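# Fold glasses, place them in case, close lid

## Task

Fold the glasses' arms closed, set the glasses down on the cloth inside the glasses case, then close the case's lid.

## Robot and tools

Robot: two arms, left_arm and right_arm, each with six revolute joints and a two-finger parallel gripper. In every row and every per-joint list in a result, an arm's joints come in this order: shoulder (joint2), elbow (joint3), wrist roll (joint6), wrist pitch (joint4), waist (joint1), wrist yaw (joint5). Rely only on this order. Stated ranges in rad: waist -2.618 to 3.054, shoulder 0.000 to 3.142, elbow 0.000 to 3.142, wrist pitch -1.571 to 1.571, wrist yaw -1.571 to 1.571, wrist roll -2.094 to 2.094. Each real end may differ from these by up to 0.059 rad either way.

Frames: the scene frame has its origin on the table top, halfway between the nominal arm bases. +x points out over the table, +z points up, and left_arm is on the +y side. Image left and right do not match these arm names. Calibrated bases in the scene frame: left_arm at (0, +0.333, +0.006) m, right_arm at (-0.024, -0.273, +0.005) m, each turned only slightly about z. Each arm's end_effector_position (m) and end_effector_quat_wxyz are given in that arm's own base frame. The position is the point between the finger pads, about 1 cm back from the tips. It can be off by a few cm, more when the arm is reaching far. The gripper's fingers point along its +z and close along its y. Fixed cameras and the table are in the scene frame. Wrist cameras are in their arm's base frame.

A row is 14 numbers, each in [-1, 1]: left_arm's six joint numbers then its opening, then the same seven for right_arm. Always send all 14, even if one arm stays still. The joint numbers are offsets, not poses. They are measured from the arm's Joint targets as they stood when the action (or move) began, not from the previous row. So sending the same offset again moves the joint further. Scale: 1.0 equals 2.224 rad for waist, shoulder and elbow, and 8.485 rad for wrist pitch, yaw and roll. A 0 keeps a joint at its current target. The opening number is absolute: +1 fully open, -1 closed. To leave a gripper unchanged, resend its current command; 0 means half-open.

execute_actions(actions, cameras): actions is a list of actions. Each action is a list of up to 15 rows, one per 1/30 s step; if there are fewer rows, the last row is held to fill 15 steps (0.5 s). An action that would push a joint more than 0.059 rad beyond its range is rejected for both arms. If the first action fails that check, or any action is malformed, the whole call is rejected. An empty list returns only the state and images. cameras selects images: omitted, null or ["all"] gives all; [] gives none; an unknown name invalidates the call. Camera names: cam_head_left, cam_head_right, cam_high, cam_left_wrist, cam_right_wrist, each 672x504.

move(target, speed, blend, opening_speed, blocking, cameras): drives all joints along a smooth joint-space path, so grippers trace curves. target is one 14-number row, or a list of up to 15 rows. Every row is an offset from the Joint targets at the start of the move, not from the previous row. speed is in rad/s for the joint with the farthest to travel: 0.01 to 12.57, default 0.5. It can be one value, or one per target. blend (rad) rounds off corners at intermediate targets; the default 0 stops at each one. opening_speed (≥0.2, per second on the -1..+1 scale) ramps the gripper openings gradually. blocking=false returns after about 0.5 s while the move continues. Paths last at least 0.5 s and are cut short beyond 10 s. Nothing is avoided: not obstacles, and not the other arm. The result adds a move: line. done means every joint is within 0.035 rad of its target. off_target means at rest but further off, for example from contact, friction or weight. Other endings are moving, held (a check withheld steps, or the clearance check halted the path) and fault. limits=held may also appear. done does not mean the gripper avoided touching something.

wait(seconds 0 to 10): lets time pass while commands are held; any running move continues. stop(): brakes a running move, which needs some room. zoom_image(camera, region [x0, y0, x1, y1] in pixels, at most 504x504): shows a closer view of that camera's latest image. read_manual(section="licences"): returns licence text only. finished_scene(scene): ends the current scene; pass its number. This is final, so call it only once the glasses are folded on the cloth and the case is closed, and everything stays that way with the robot released.

Result lines: Joint positions (rad; each arm's block ends with the finger gap in m, 0.093 fully open), Joint velocities (may read "within noise"), Joint targets (the base for your next offsets), Tool commands, grip_measured, Joint torques, "joint sent to its limit", "joint command not followed" (the clearance check changed targets), and MOTOR HOT. Joint speed is limited, and each target stays within a lead of the measured angle: 0.339 rad for the big joints, 2.2 rad for the wrist joints. Targets are also pulled back if they would put the gripper more than 200 mm from where it is now, so large offsets can take several actions. Torques are positive toward larger angles. Torques 1, 2 and 5 wrap at ±28 N m.

Gripping: grip_measured runs from +1 open to -1 closed. The pads meet at about -0.94, and each mm of object width adds about 0.0208 to that reading. For a firm grip on a rigid flat object, send about 0.24 below its width reading. Keep sending that value to hold, and send a much higher value to release. Grippers squeeze at about 50-65 N per pad. Slamming straight to a value far below the width reading causes a brief hard squeeze, so close gradually on fragile glasses.

Cautions: never let an object fall off the table, and never leave one off it. Avoid dropping objects, letting go of them while they move, fast impacts and hard pushes. If an arm is pressing on something, command its targets back past its measured position. Keep the arms from hitting each other, and never close one gripper on the other's fingers. Motors heat up when holding loads, reaching far out, or pushing against something. At 90 °C the arm folds up and stops working for the rest of the scene, and at 100 °C it goes limp. Move slowly near contacts and prefer smooth motions.

Each tool is called after "Request:" by a JSON object that holds its "fn" and its "kwargs", one argument or row to a line.

## Session

Request:
{"fn": "execute_actions", "kwargs": {
  "actions": []
}}

Request:
{"fn": "zoom_image", "kwargs": {
  "camera": "cam_head_left",
  "region": [180, 130, 440, 300]
}}

Request:
{"fn": "zoom_image", "kwargs": {
  "camera": "cam_head_right",
  "region": [180, 130, 440, 300]
}}

Scene clock: 0.00 s.
left_arm: end_effector_position=(+0.3690, +0.0358, +0.0922) grip_measured=+1.000 end_effector_quat_wxyz=(+0.610, -0.065, +0.788, +0.054) | right_arm: end_effector_position=(+0.3710, +0.0031, +0.1325) grip_measured=+1.000 end_effector_quat_wxyz=(+0.667, -0.007, +0.745, +0.013)
Joint names: [shoulder, elbow, wrist roll, wrist pitch, waist, wrist yaw]
Joint positions: left_arm=[1.577 0.24 -0.026 1.081 0.039 -0.127 0.093] | right_arm=[1.506 0.224 0.006 1.173 -0.009 -0.038 0.093]
Joint velocities: within noise
Joint torques (N m): no reading
Heat: left arm: 25 °C; right arm: 30 °C.
Joint targets: left_arm=[1.569 0.248 -0.026 1.091 0.039 -0.127] | right_arm=[1.501 0.230 0.006 1.176 -0.009 -0.038]
Tool commands: left_gripper/opening=+1.0 right_gripper/opening=+1.0
camera_calibration:
cam_left_wrist: T_world_to_cam=[[0.185631, -0.982214, -0.0282355, -0.0301434], [-0.62934, -0.0967745, -0.771081, 0.348243], [0.754634, 0.160907, -0.636111, -0.14216], [0, 0, 0, 1]] pos_world=[0.332037, 0.0269682, 0.177243]
cam_right_wrist: T_world_to_cam=[[0.0168733, -0.999834, 0.00692268, -0.00481801], [-0.528705, -0.0147986, -0.848676, 0.348558], [0.848638, 0.0106599, -0.528867, -0.166007], [0, 0, 0, 1]] pos_world=[0.325246, 0.00211057, 0.208051]

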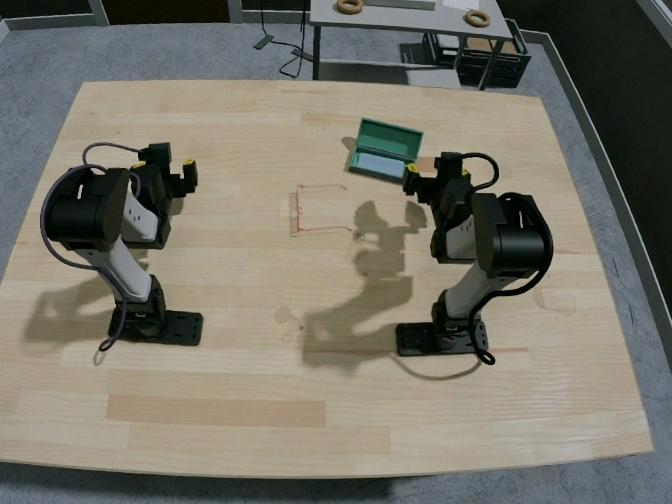

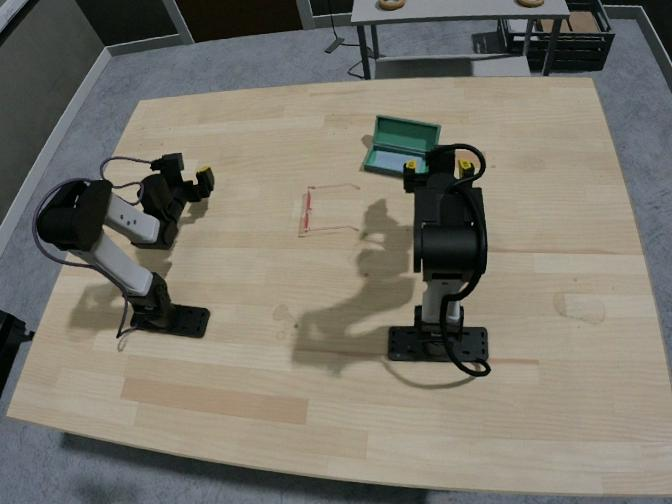

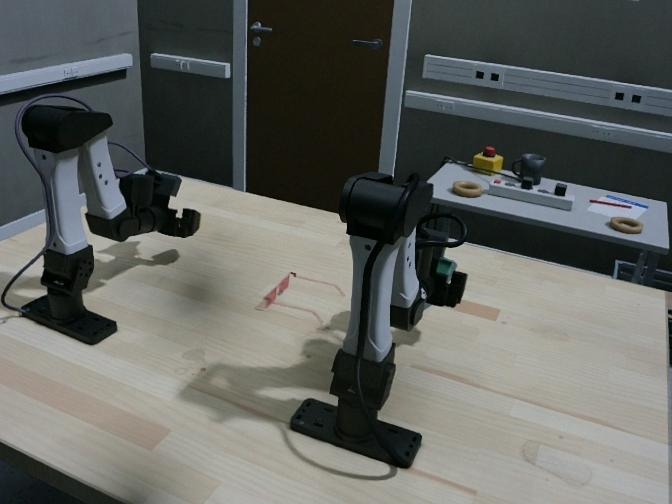

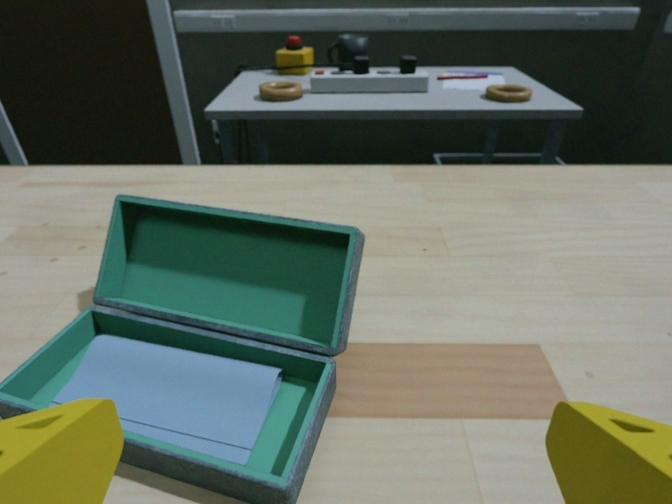

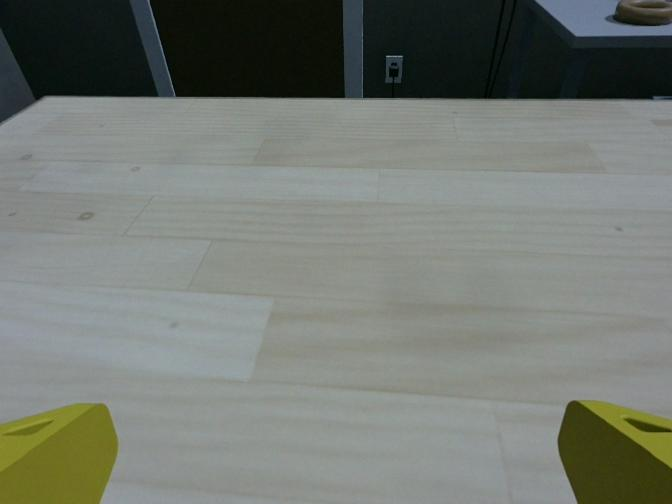

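Scaled by 1.938 (camera's finer frame: 960x720).

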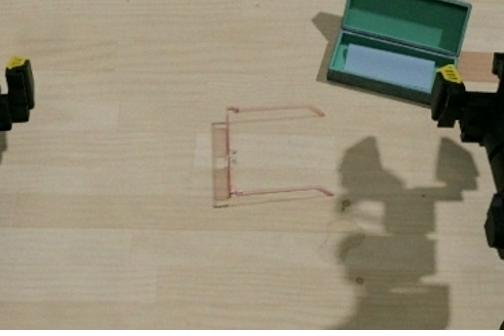

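Scaled by 1.938 (camera's finer frame: 960x720).

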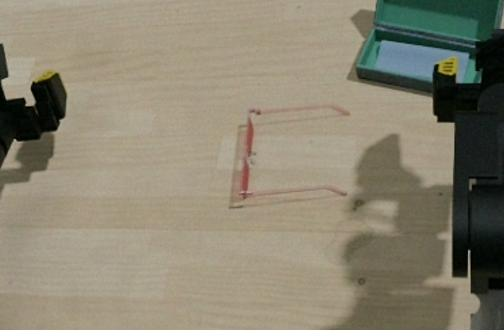

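Request:
{"fn": "move", "kwargs": {
  "target": [0,0,0,0,0,0,1,0.1696,0.6235,0.2445,-0.2829,0.2871,-0.0135,-0.1],
  "speed": 1.0,
  "cameras": ["cam_left_wrist","cam_head_left","cam_high"]
}}

Scene clock: 60.10 s.
left_arm: end_effector_position=(+0.3690, +0.0358, +0.0922) grip_measured=+1.000 end_effector_quat_wxyz=(+0.610, -0.065, +0.788, +0.054) | right_arm: end_effector_position=(+0.2849, +0.2356, +0.1178) grip_measured=-0.098 end_effector_quat_wxyz=(-0.059, +0.656, +0.750, +0.056)
Joint positions: left_arm=[1.577 0.24 -0.026 1.081 0.039 -0.127 0.093] | right_arm=[1.866 1.593 2.071 -1.214 0.627 -0.14 0.041]
Joint torques (N m): left_arm=[-5.68 4.57 -0.09 2.52 -0.16 -0.13] | right_arm=[-7.42 7.24 0.22 0.25 0.39 -0.18]
Heat: left arm: 35 °C; right arm: 33 °C.
Joint targets: left_arm=[1.569 0.248 -0.026 1.091 0.039 -0.127] | right_arm=[1.878 1.617 2.079 -1.225 0.630 -0.152]
joint sent to its limit (right arm) — the wrist roll, upper limit.
move: done
cam_left_wrist: T_world_to_cam=[[0.185631, -0.982214, -0.0282355, -0.0301434], [-0.62934, -0.0967745, -0.771081, 0.348243], [0.754634, 0.160907, -0.636111, -0.14216], [0, 0, 0, 1]] pos_world=[0.332037, 0.0269682, 0.177243]
Images, in order (width x height): cam_head_left 672x504, cam_high 672x504, cam_left_wrist 672x504.

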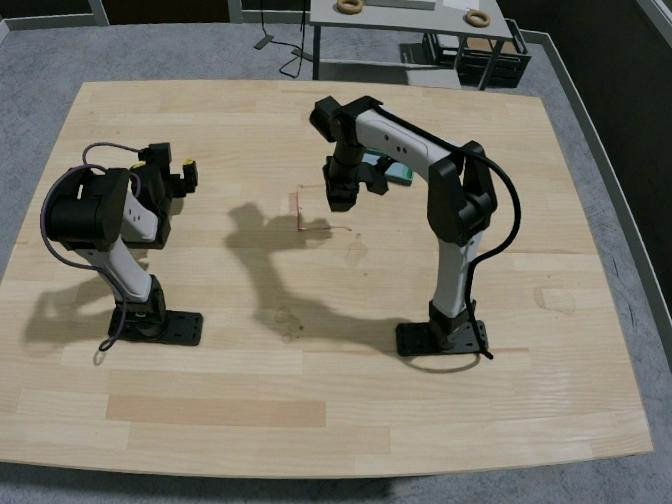

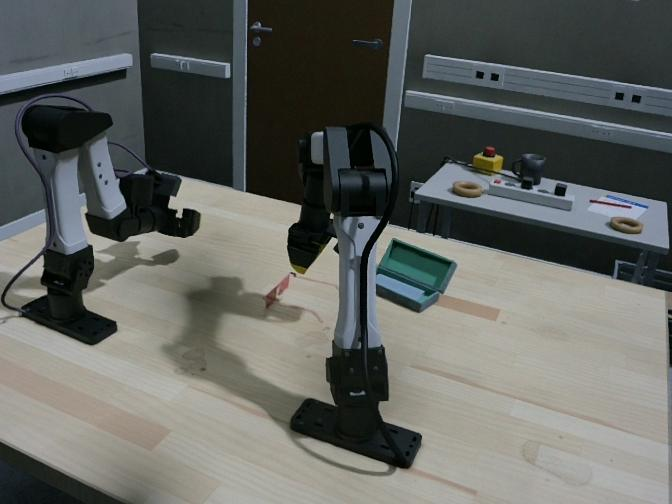

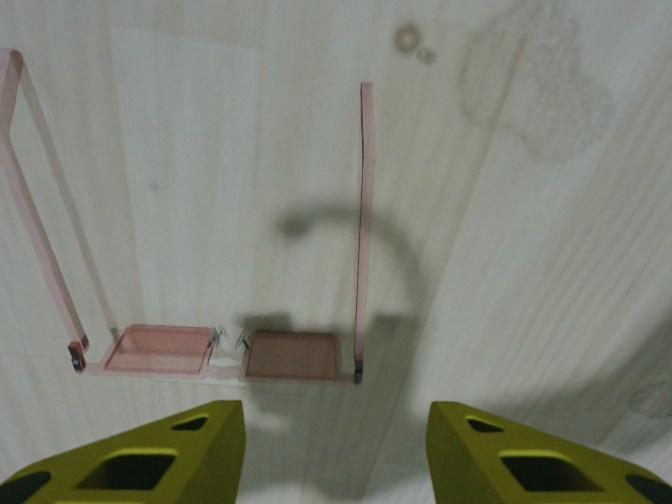

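Request:
{"fn": "move", "kwargs": {
  "target": [
    [0,0,0,0,0,0,1,-0.0120,-0.0997,0,0.0319,0.0138,-0.0141,-0.1],
    [0,0,0,0,0,0,1,0.0181,-0.1650,0,0.0568,0.0138,-0.0141,-0.1]
  ],
  "speed": 0.4,
  "cameras": ["cam_left_wrist","cam_head_left","cam_high"]
}}

Request:
{"fn": "zoom_image", "kwargs": {
  "camera": "cam_high",
  "region": [230, 200, 390, 350]
}}

Scene clock: 101.23 s.
left_arm: end_effector_position=(+0.3690, +0.0358, +0.0922) grip_measured=+1.000 end_effector_quat_wxyz=(+0.610, -0.065, +0.788, +0.054) | right_arm: end_effector_position=(+0.2733, +0.2635, +0.0265) grip_measured=-0.098 end_effector_quat_wxyz=(-0.109, +0.636, +0.757, +0.105)
Joint positions: left_arm=[1.577 0.24 -0.026 1.081 0.039 -0.127 0.093] | right_arm=[1.912 1.255 2.073 -0.752 0.654 -0.258 0.041]
Joint torques (N m): left_arm=[-5.72 4.55 -0.08 2.53 -0.18 -0.14] | right_arm=[-7.91 4.6 0.21 0.62 0.73 -0.27]
Heat: left arm: 37 °C; right arm: 37 °C.
Joint targets: left_arm=[1.569 0.248 -0.026 1.091 0.039 -0.127] | right_arm=[1.919 1.250 2.079 -0.743 0.660 -0.272]
move: done
cam_left_wrist: T_world_to_cam=[[0.185631, -0.982214, -0.0282355, -0.0301434], [-0.62934, -0.0967745, -0.771081, 0.348243], [0.754634, 0.160907, -0.636111, -0.14216], [0, 0, 0, 1]] pos_world=[0.332037, 0.0269682, 0.177243]
Images, in order (width x height): cam_head_left 672x504, cam_high 672x504, cam_left_wrist 672x504.

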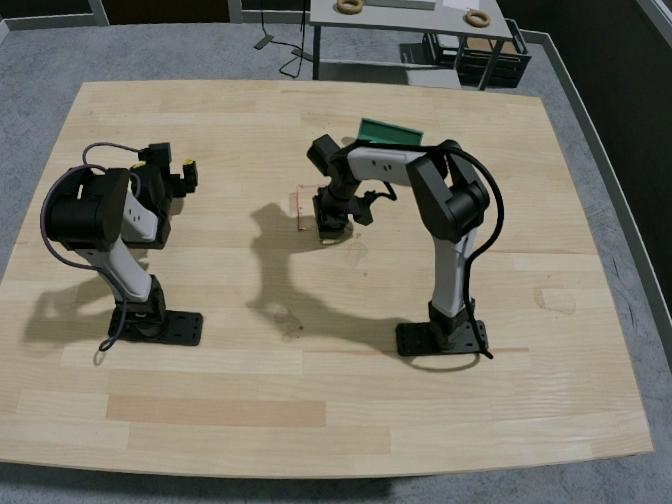

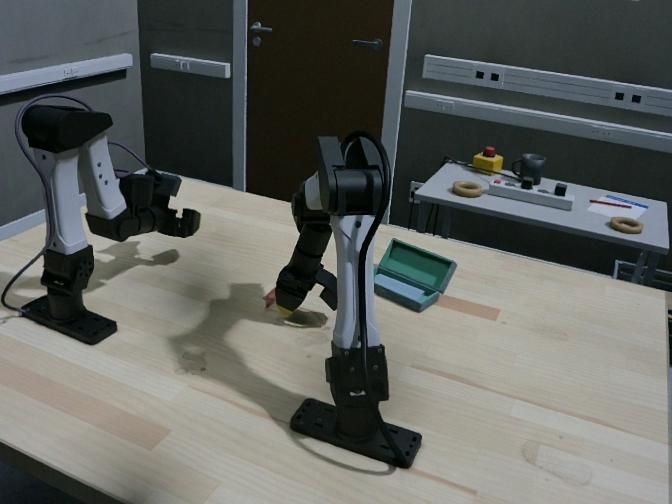

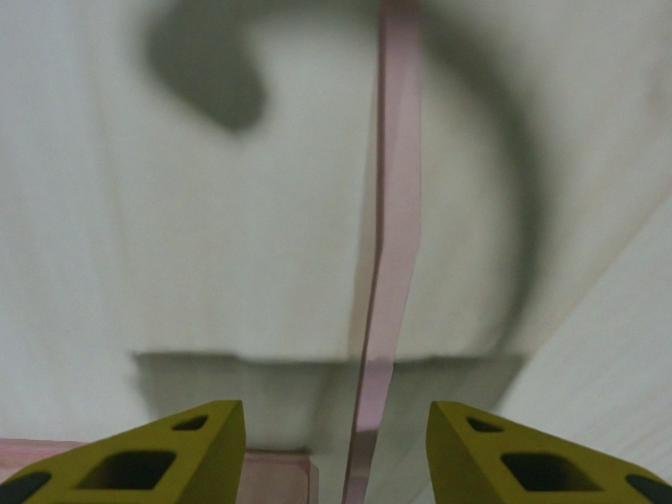

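Scaled by 3.150 (camera's finer frame: 960x720).

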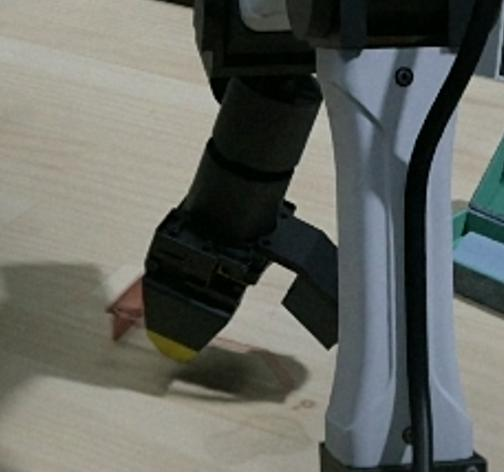

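Request:
{"fn": "move", "kwargs": {
  "target": [
    [0,0,0,0,0,0,1,0.0040,-0.0075,0,0.0025,0.0054,0,-0.1],
    [0,0,0,0,0,0,1,0.0040,-0.0075,0,0.0025,0.0054,0,-1]
  ],
  "speed": 0.2,
  "opening_speed": 0.6,
  "cameras": ["cam_left_wrist","cam_high"]
}}

Request:
{"fn": "zoom_image", "kwargs": {
  "camera": "cam_high",
  "region": [230, 200, 390, 350]
}}

Scene clock: 111.23 s.
left_arm: end_effector_position=(+0.3690, +0.0358, +0.0922) grip_measured=+1.000 end_effector_quat_wxyz=(+0.610, -0.065, +0.788, +0.054) | right_arm: end_effector_position=(+0.2706, +0.2671, +0.0227) grip_measured=-0.965 end_effector_quat_wxyz=(-0.109, +0.631, +0.760, +0.107)
Joint positions: left_arm=[1.577 0.24 -0.026 1.081 0.039 -0.127 0.093] | right_arm=[1.915 1.242 2.073 -0.729 0.665 -0.259 0]
Joint torques (N m): left_arm=[-5.67 4.56 -0.08 2.52 -0.24 -0.14] | right_arm=[-7.49 4.29 0.21 0.61 0.77 -0.26]
Heat: left arm: 38 °C; right arm: 38 °C.
Joint targets: left_arm=[1.569 0.248 -0.026 1.091 0.039 -0.127] | right_arm=[1.927 1.233 2.079 -0.721 0.672 -0.272]
move: done
cam_left_wrist: T_world_to_cam=[[0.185631, -0.982214, -0.0282355, -0.0301434], [-0.62934, -0.0967745, -0.771081, 0.348243], [0.754634, 0.160907, -0.636111, -0.14216], [0, 0, 0, 1]] pos_world=[0.332037, 0.0269682, 0.177243]
Images, in order (width x height): cam_high 672x504, cam_left_wrist 672x504.

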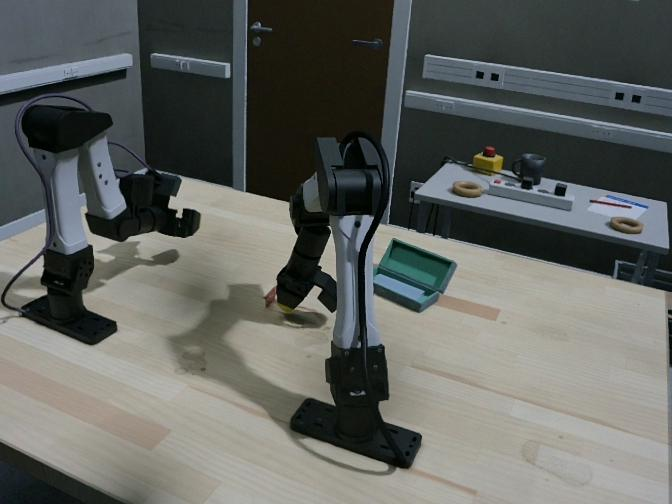

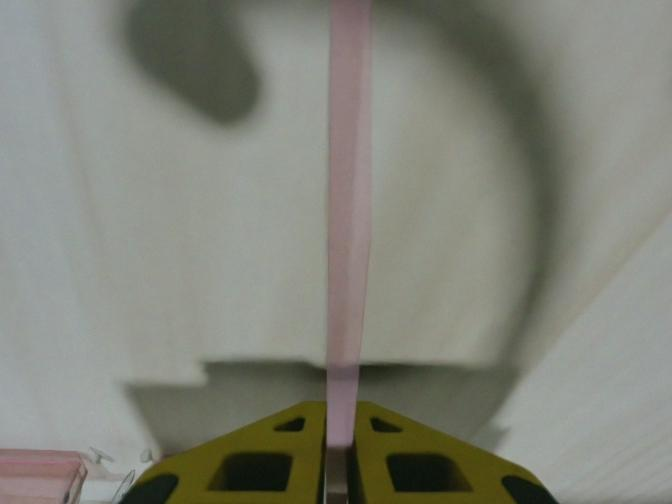

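Scaled by 3.150 (camera's finer frame: 960x720).

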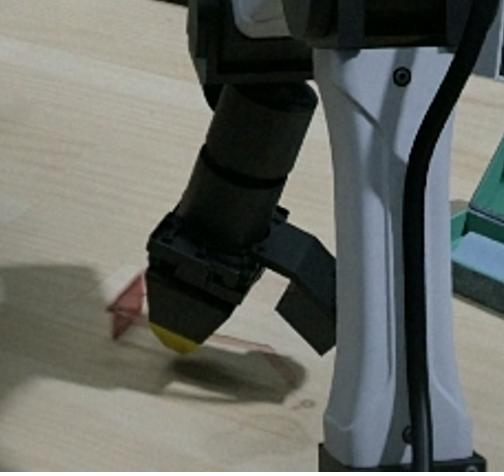

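Request:
{"fn": "move", "kwargs": {
  "target": [
    [0,0,0,0,0,0,1,-0.0196,0.2292,0,-0.0736,-0.0191,0.0141,-1],
    [0,0,0,0,0,0,1,-0.1536,0.0388,-0.1964,-0.0036,-0.1986,0.0643,-1]
  ],
  "speed": [0.5,0.8]
}}

Request:
{"fn": "zoom_image", "kwargs": {
  "camera": "cam_head_left",
  "region": [320, 90, 460, 220]
}}

Scene clock: 133.23 s.
left_arm: end_effector_position=(+0.3690, +0.0358, +0.0922) grip_measured=+1.000 end_effector_quat_wxyz=(+0.610, -0.065, +0.788, +0.054) | right_arm: end_effector_position=(+0.3996, +0.0515, +0.1600) grip_measured=-0.965 end_effector_quat_wxyz=(+0.280, +0.121, +0.952, -0.036)
Joint positions: left_arm=[1.577 0.24 -0.026 1.081 0.039 -0.127 0.093] | right_arm=[1.614 1.328 0.419 -0.767 0.235 0.258 0]
Joint torques (N m): left_arm=[-5.72 4.52 -0.09 2.53 -0.23 -0.14] | right_arm=[-9.29 5.44 0.06 1.39 -0.17 0.26]
Heat: left arm: 39 °C; right arm: 41 °C.
Joint targets: left_arm=[1.569 0.248 -0.026 1.091 0.039 -0.127] | right_arm=[1.586 1.320 0.412 -0.752 0.231 0.273]
move: done
cam_left_wrist: T_world_to_cam=[[0.185631, -0.982214, -0.0282355, -0.0301434], [-0.62934, -0.0967745, -0.771081, 0.348243], [0.754634, 0.160907, -0.636111, -0.14216], [0, 0, 0, 1]] pos_world=[0.332037, 0.0269682, 0.177243]
cam_right_wrist: T_world_to_cam=[[-0.244139, -0.969523, 0.0205216, 0.143508], [-0.962651, 0.239745, -0.125801, 0.432388], [0.117047, -0.0504681, -0.991843, 0.193188], [0, 0, 0, 1]] pos_world=[0.428662, 0.0452208, 0.243062]

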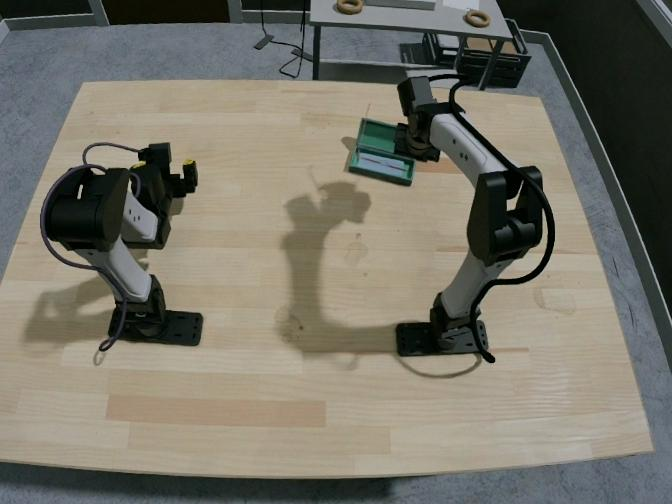

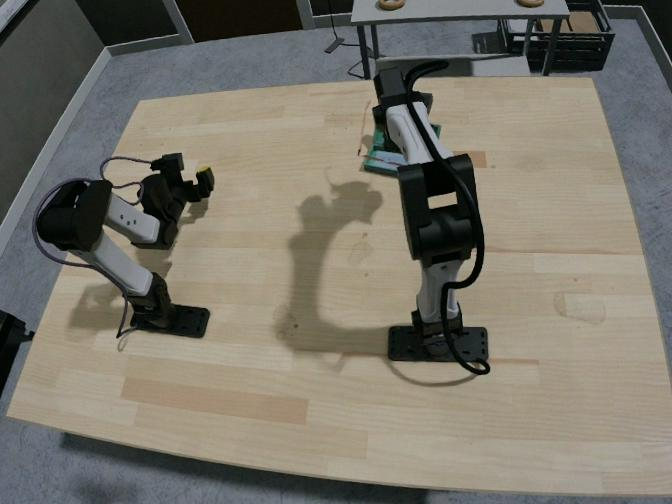

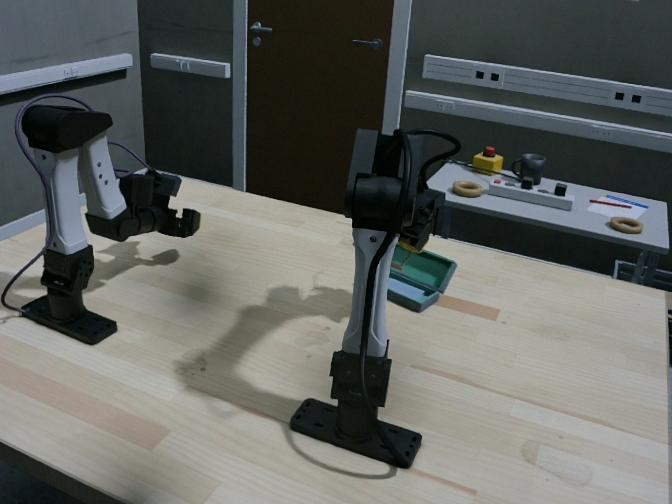

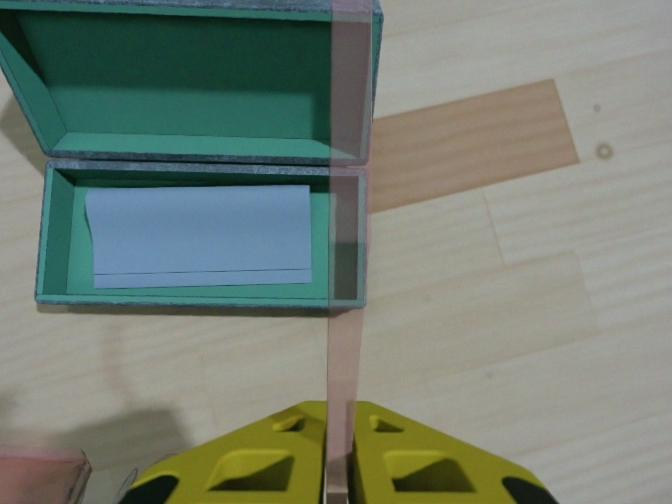

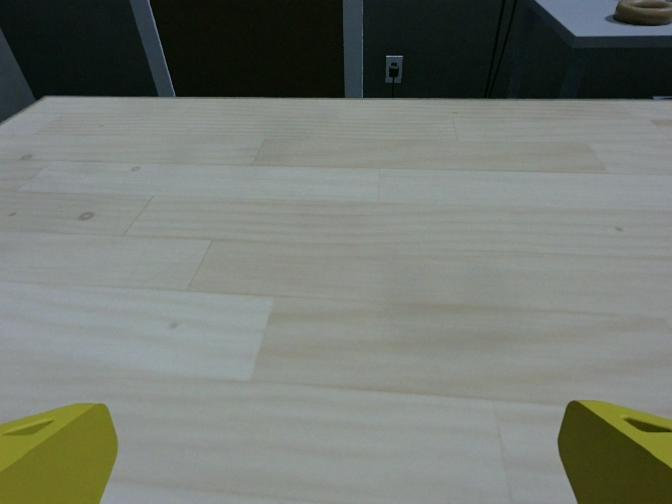

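Scaled by 3.600 (camera's finer frame: 960x720).

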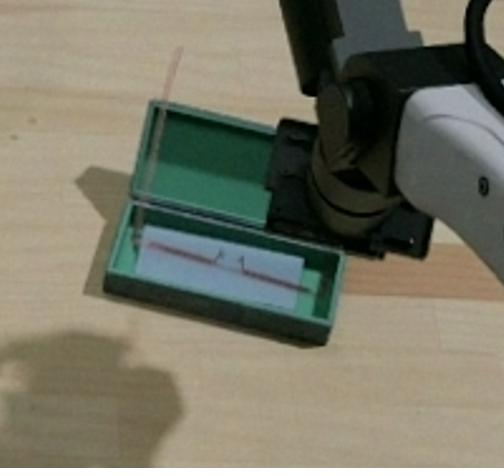

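Request:
{"fn": "move", "kwargs": {
  "target": [0,0,0,0,0,0,1,0.0379,-0.2906,-0.0278,0.1638,0.0137,0.0260,-1],
  "speed": 0.5
}}

Request:
{"fn": "zoom_image", "kwargs": {
  "camera": "cam_head_left",
  "region": [320, 90, 460, 220]
}}

Request:
{"fn": "zoom_image", "kwargs": {
  "camera": "cam_high",
  "region": [330, 180, 490, 320]
}}

Scene clock: 162.77 s.
left_arm: end_effector_position=(+0.3690, +0.0358, +0.0922) grip_measured=+1.000 end_effector_quat_wxyz=(+0.610, -0.065, +0.788, +0.054) | right_arm: end_effector_position=(+0.4442, +0.0349, +0.1263) grip_measured=-0.965 end_effector_quat_wxyz=(+0.580, +0.106, +0.804, -0.071)
Joint positions: left_arm=[1.577 0.24 -0.026 1.081 0.039 -0.127 0.093] | right_arm=[1.662 0.679 0.182 0.619 0.253 0.478 0]
Joint torques (N m): left_arm=[-5.71 4.48 -0.08 2.52 -0.2 -0.13] | right_arm=[-6.05 4.81 0.08 2.1 0.84 0.23]
Heat: left arm: 40 °C; right arm: 42 °C.
Joint targets: left_arm=[1.569 0.248 -0.026 1.091 0.039 -0.127] | right_arm=[1.670 0.673 0.176 0.638 0.261 0.494]
move: done
cam_left_wrist: T_world_to_cam=[[0.185631, -0.982214, -0.0282355, -0.0301434], [-0.62934, -0.0967745, -0.771081, 0.348243], [0.754634, 0.160907, -0.636111, -0.14216], [0, 0, 0, 1]] pos_world=[0.332037, 0.0269682, 0.177243]
cam_right_wrist: T_world_to_cam=[[-0.260193, -0.965489, 0.0114013, 0.147161], [-0.673302, 0.172962, -0.718853, 0.423799], [0.692073, -0.194717, -0.695069, -0.134111], [0, 0, 0, 1]] pos_world=[0.41645, 0.0426675, 0.209755]

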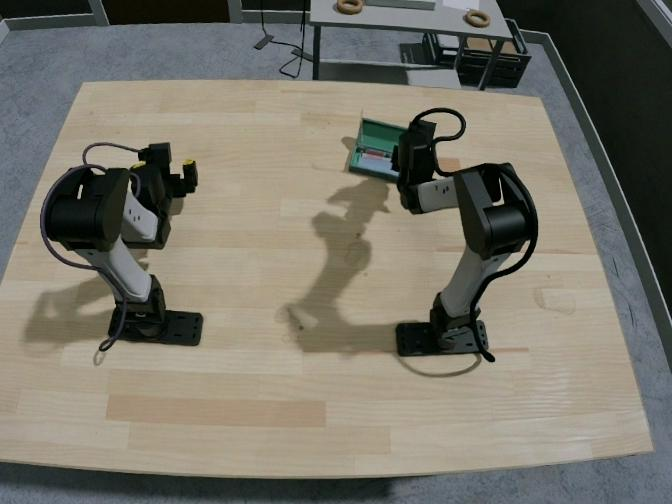

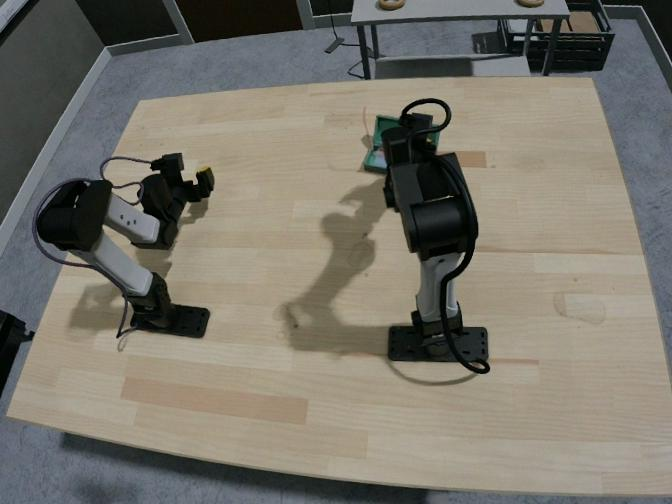

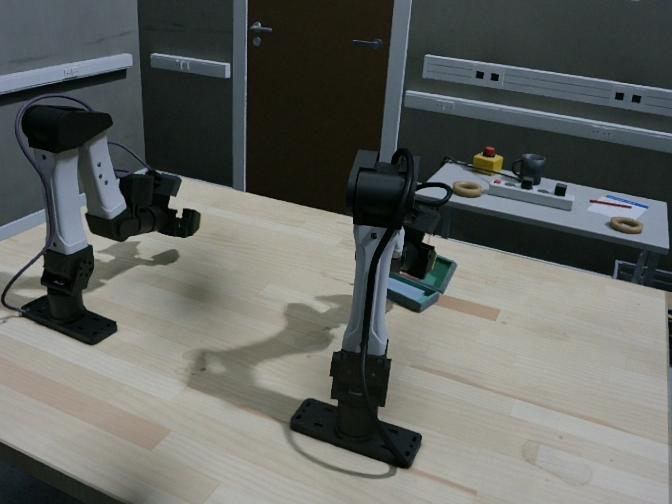

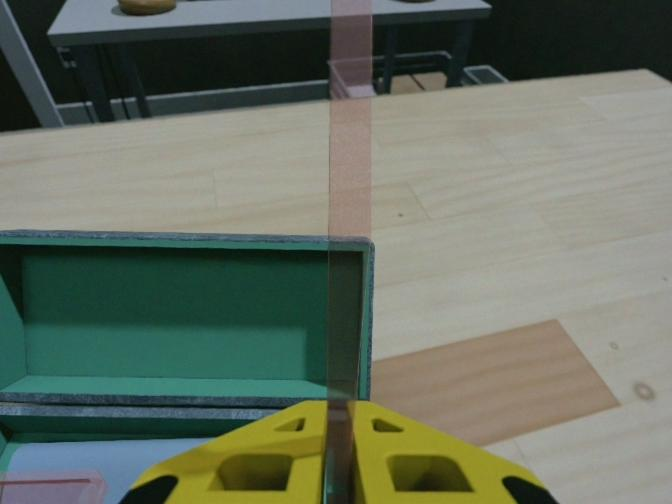

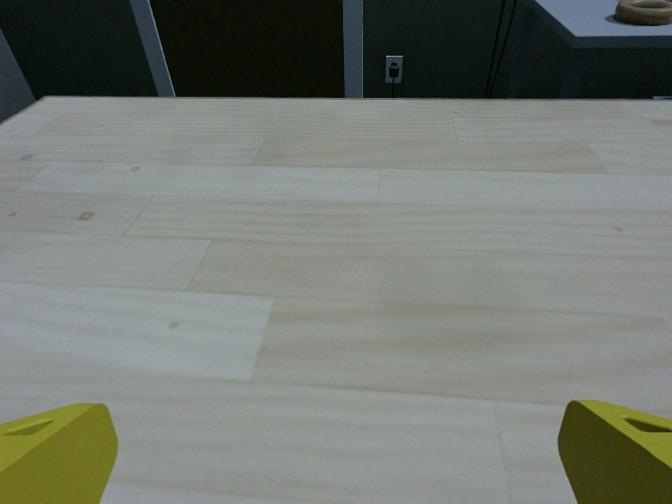

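Scaled by 3.600 (camera's finer frame: 960x720).

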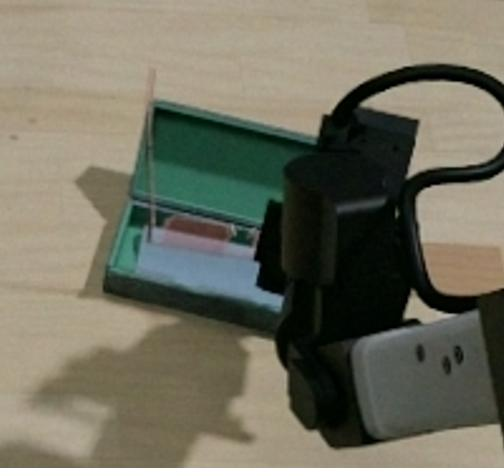

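Scaled by 3.150 (camera's finer frame: 960x720).

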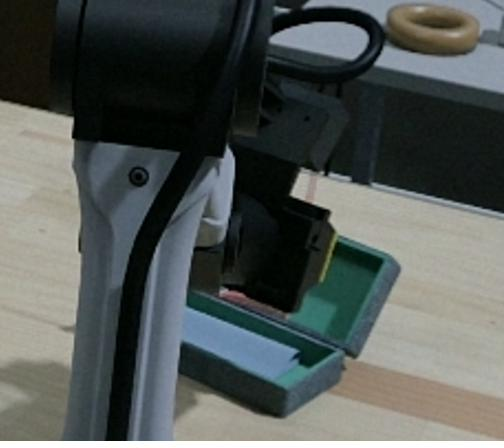

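Request:
{"fn": "move", "kwargs": {
  "target": [0,0,0,0,0,0,1,0.0666,-0.0243,0,0.0239,0,0,-1],
  "speed": 0.2,
  "cameras": ["cam_left_wrist","cam_head_left","cam_high"]
}}

Request:
{"fn": "zoom_image", "kwargs": {
  "camera": "cam_head_left",
  "region": [320, 90, 460, 220]
}}

Request:
{"fn": "zoom_image", "kwargs": {
  "camera": "cam_high",
  "region": [330, 180, 490, 320]
}}

Scene clock: 171.30 s.
left_arm: end_effector_position=(+0.3690, +0.0358, +0.0922) grip_measured=+1.000 end_effector_quat_wxyz=(+0.610, -0.065, +0.788, +0.054) | right_arm: end_effector_position=(+0.4447, +0.0349, +0.0862) grip_measured=-0.965 end_effector_quat_wxyz=(+0.581, +0.106, +0.804, -0.072)
Joint positions: left_arm=[1.577 0.24 -0.026 1.081 0.039 -0.127 0.093] | right_arm=[1.81 0.625 0.181 0.822 0.253 0.479 0]
Joint torques (N m): left_arm=[-5.72 4.49 -0.08 2.52 -0.21 -0.15] | right_arm=[-6.5 4 0.08 2.11 0.84 0.21]
Heat: left arm: 41 °C; right arm: 42 °C.
Joint targets: left_arm=[1.569 0.248 -0.026 1.091 0.039 -0.127] | right_arm=[1.818 0.619 0.176 0.841 0.261 0.494]
move: done
cam_left_wrist: T_world_to_cam=[[0.185631, -0.982214, -0.0282355, -0.0301434], [-0.62934, -0.0967745, -0.771081, 0.348243], [0.754634, 0.160907, -0.636111, -0.14216], [0, 0, 0, 1]] pos_world=[0.332037, 0.0269682, 0.177243]
Images, in order (width x height): cam_head_left 672x504, cam_high 672x504, cam_left_wrist 672x504.

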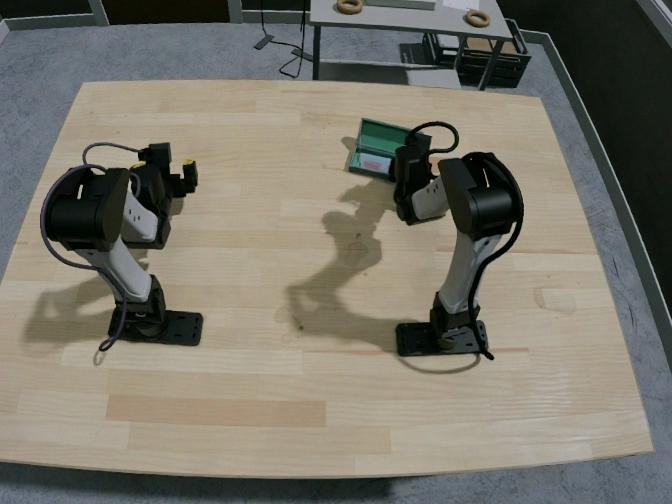

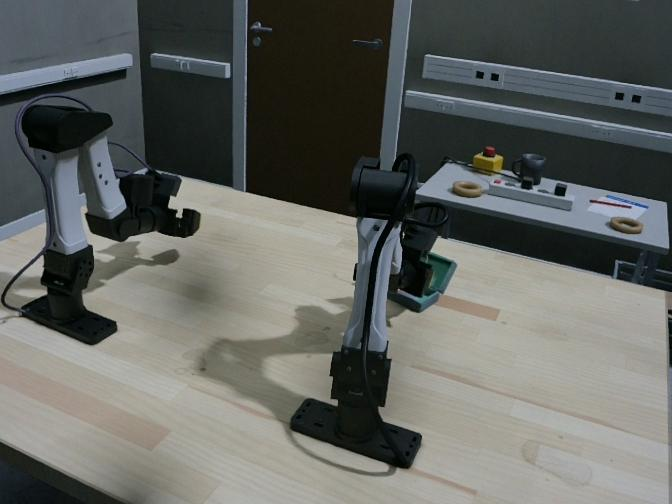

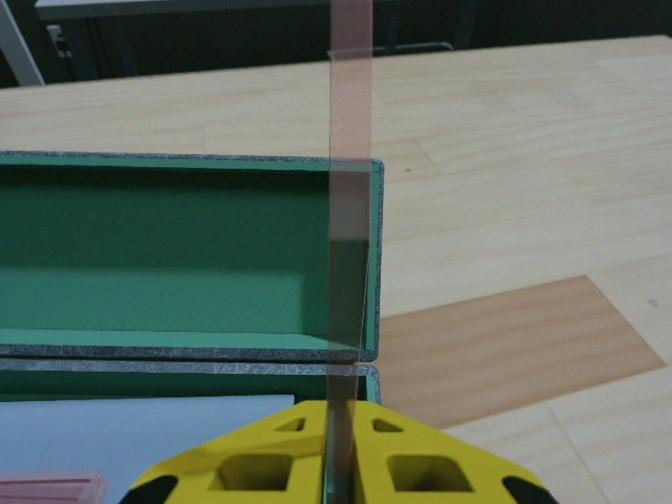

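Scaled by 3.600 (camera's finer frame: 960x720).

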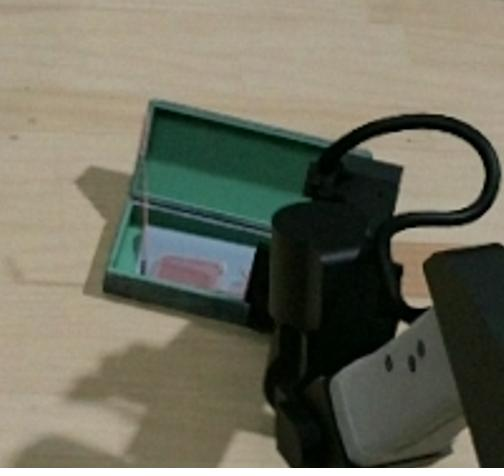

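Scaled by 3.150 (camera's finer frame: 960x720).

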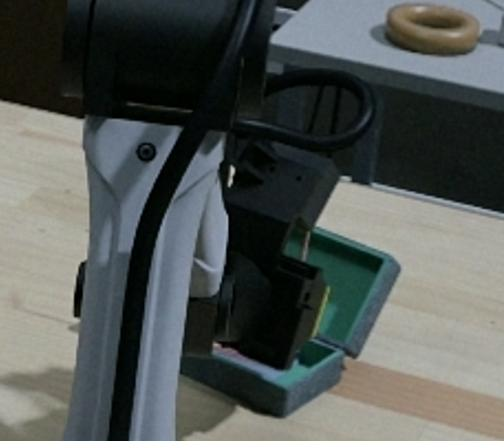

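Request:
{"fn": "move", "kwargs": {
  "target": [0,0,0,0,0,0,1,0.0187,-0.0042,0,0.0060,0,0,-1],
  "speed": 0.1,
  "cameras": ["cam_left_wrist","cam_head_left"]
}}

Request:
{"fn": "zoom_image", "kwargs": {
  "camera": "cam_head_left",
  "region": [320, 90, 460, 220]
}}

Scene clock: 176.10 s.
left_arm: end_effector_position=(+0.3690, +0.0358, +0.0922) grip_measured=+1.000 end_effector_quat_wxyz=(+0.610, -0.065, +0.788, +0.054) | right_arm: end_effector_position=(+0.4453, +0.0350, +0.0779) grip_measured=-0.965 end_effector_quat_wxyz=(+0.583, +0.106, +0.803, -0.071)
Joint positions: left_arm=[1.577 0.24 -0.026 1.081 0.039 -0.127 0.093] | right_arm=[1.849 0.617 0.181 0.874 0.253 0.479 0]
Joint torques (N m): left_arm=[-5.76 4.51 -0.09 2.52 -0.23 -0.13] | right_arm=[-6.41 3.64 0.08 2.1 0.84 0.21]
Heat: left arm: 41 °C; right arm: 42 °C.
Joint targets: left_arm=[1.569 0.248 -0.026 1.091 0.039 -0.127] | right_arm=[1.860 0.610 0.176 0.891 0.261 0.494]
move: done
cam_left_wrist: T_world_to_cam=[[0.185631, -0.982214, -0.0282355, -0.0301434], [-0.62934, -0.0967745, -0.771081, 0.348243], [0.754634, 0.160907, -0.636111, -0.14216], [0, 0, 0, 1]] pos_world=[0.332037, 0.0269682, 0.177243]
Images, in order (width x height): cam_head_left 672x504, cam_left_wrist 672x504.

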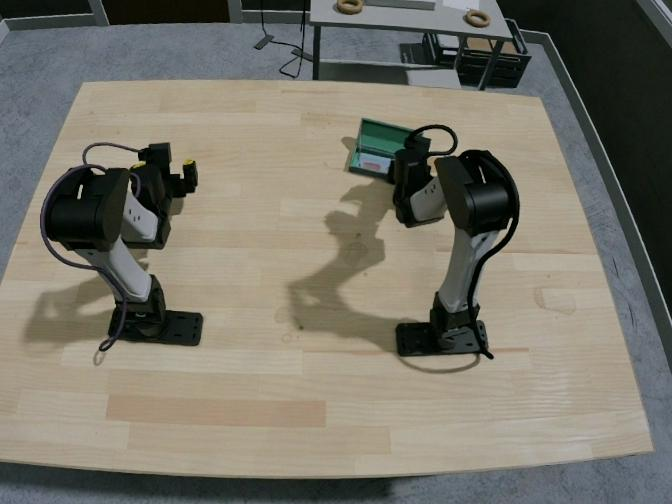

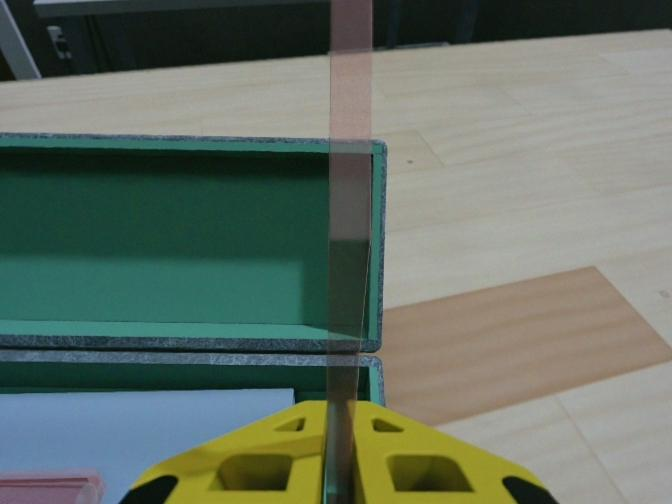

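Scaled by 3.600 (camera's finer frame: 960x720).

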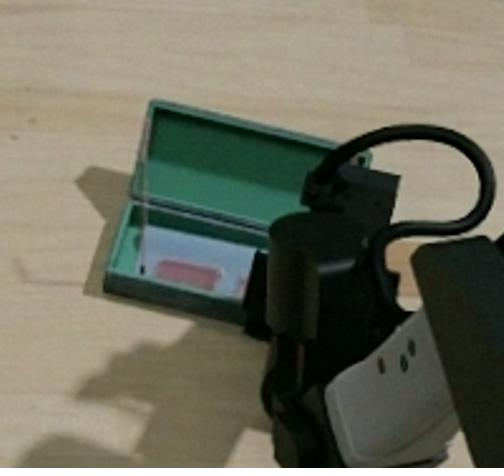

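Request:
{"fn": "move", "kwargs": {
  "target": [0,0,0,0,0,0,1,0.0197,0.0045,0,0.0041,-0.003,0,-1],
  "speed": 0.1,
  "cameras": ["cam_left_wrist","cam_head_left"]
}}

Request:
{"fn": "zoom_image", "kwargs": {
  "camera": "cam_head_left",
  "region": [320, 90, 460, 220]
}}

Scene clock: 185.07 s.
left_arm: end_effector_position=(+0.3690, +0.0358, +0.0922) grip_measured=+1.000 end_effector_quat_wxyz=(+0.610, -0.065, +0.788, +0.054) | right_arm: end_effector_position=(+0.4465, +0.0352, +0.0682) grip_measured=-0.965 end_effector_quat_wxyz=(+0.582, +0.106, +0.803, -0.072)
Joint positions: left_arm=[1.577 0.24 -0.026 1.081 0.039 -0.127 0.093] | right_arm=[1.892 0.617 0.181 0.914 0.253 0.48 0]
Joint torques (N m): left_arm=[-5.7 4.51 -0.09 2.53 -0.17 -0.14] | right_arm=[-6.45 4.3 0.1 2.04 0.29 0.2]
Heat: left arm: 41 °C; right arm: 41 °C.
Joint targets: left_arm=[1.569 0.248 -0.026 1.091 0.039 -0.127] | right_arm=[1.904 0.620 0.176 0.926 0.255 0.494]
move: done
cam_left_wrist: T_world_to_cam=[[0.185631, -0.982214, -0.0282355, -0.0301434], [-0.62934, -0.0967745, -0.771081, 0.348243], [0.754634, 0.160907, -0.636111, -0.14216], [0, 0, 0, 1]] pos_world=[0.332037, 0.0269682, 0.177243]
Images, in order (width x height): cam_head_left 672x504, cam_left_wrist 672x504.

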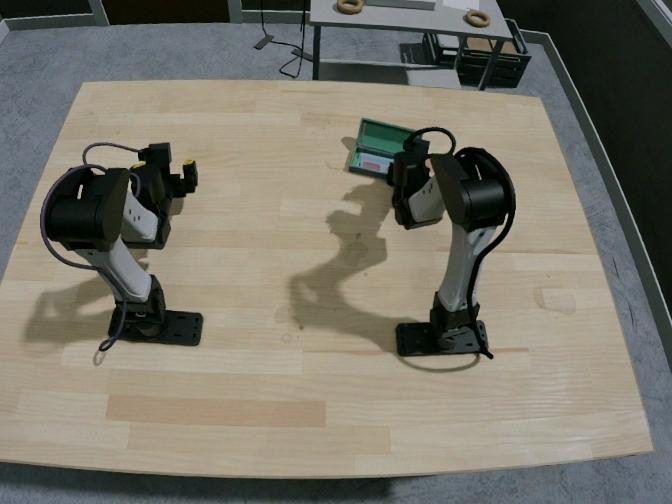

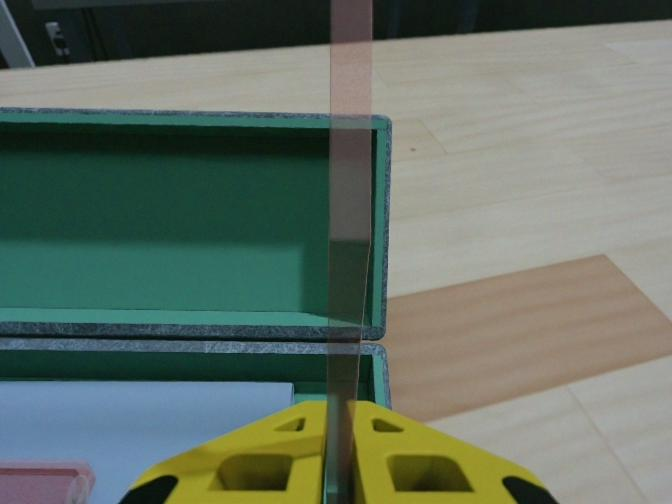

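Scaled by 3.600 (camera's finer frame: 960x720).

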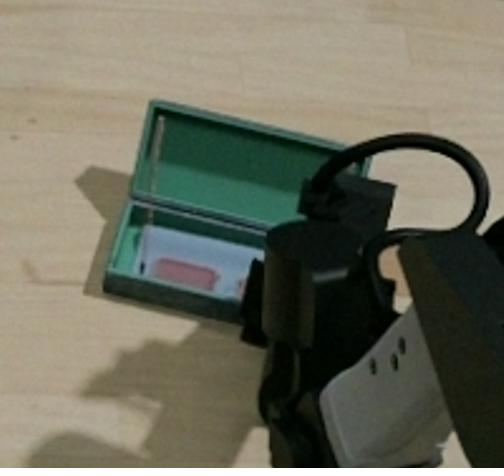

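Request:
{"fn": "move", "kwargs": {
  "target": [
    [0,0,0,0,0,0,1,0.0,0,0,0,0,0,-1],
    [0,0,0,0,0,0,1,0.0,0,0,0,0,0,-0.6]
  ],
  "speed": 0.1,
  "opening_speed": 0.3,
  "cameras": ["cam_left_wrist","cam_head_left"]
}}

Request:
{"fn": "zoom_image", "kwargs": {
  "camera": "cam_head_left",
  "region": [320, 90, 460, 220]
}}

Scene clock: 194.40 s.
left_arm: end_effector_position=(+0.3690, +0.0358, +0.0922) grip_measured=+1.000 end_effector_quat_wxyz=(+0.610, -0.065, +0.788, +0.054) | right_arm: end_effector_position=(+0.4466, +0.0352, +0.0684) grip_measured=-0.602 end_effector_quat_wxyz=(+0.582, +0.106, +0.803, -0.072)
Joint positions: left_arm=[1.577 0.24 -0.026 1.081 0.039 -0.127 0.093] | right_arm=[1.892 0.617 0.181 0.915 0.253 0.48 0.016]
Joint torques (N m): left_arm=[-5.72 4.53 -0.08 2.53 -0.17 -0.14] | right_arm=[-6.48 4.29 0.08 2.04 0.29 0.2]
Heat: left arm: 42 °C; right arm: 42 °C.
Joint targets: left_arm=[1.569 0.248 -0.026 1.091 0.039 -0.127] | right_arm=[1.904 0.620 0.176 0.926 0.255 0.494]
move: done
cam_left_wrist: T_world_to_cam=[[0.185631, -0.982214, -0.0282355, -0.0301434], [-0.62934, -0.0967745, -0.771081, 0.348243], [0.754634, 0.160907, -0.636111, -0.14216], [0, 0, 0, 1]] pos_world=[0.332037, 0.0269682, 0.177243]
Images, in order (width x height): cam_head_left 672x504, cam_left_wrist 672x504.

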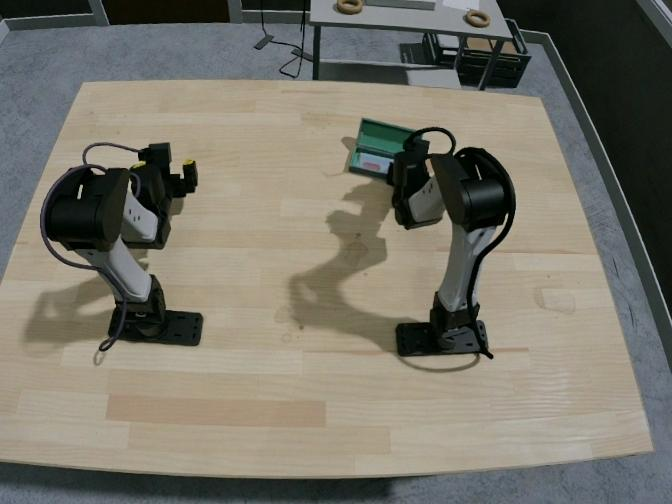

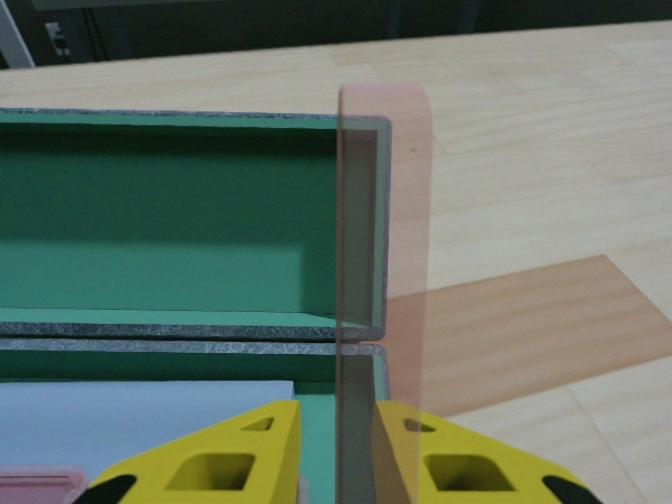

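Scaled by 3.600 (camera's finer frame: 960x720).

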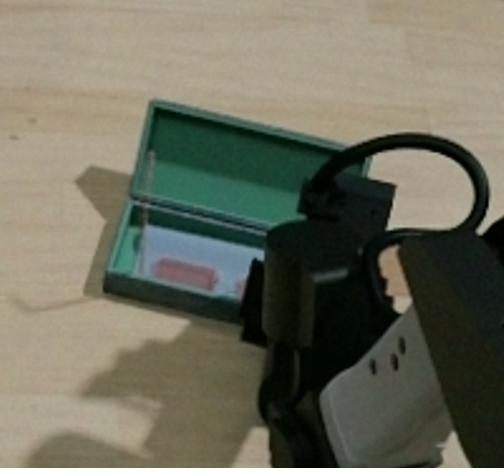

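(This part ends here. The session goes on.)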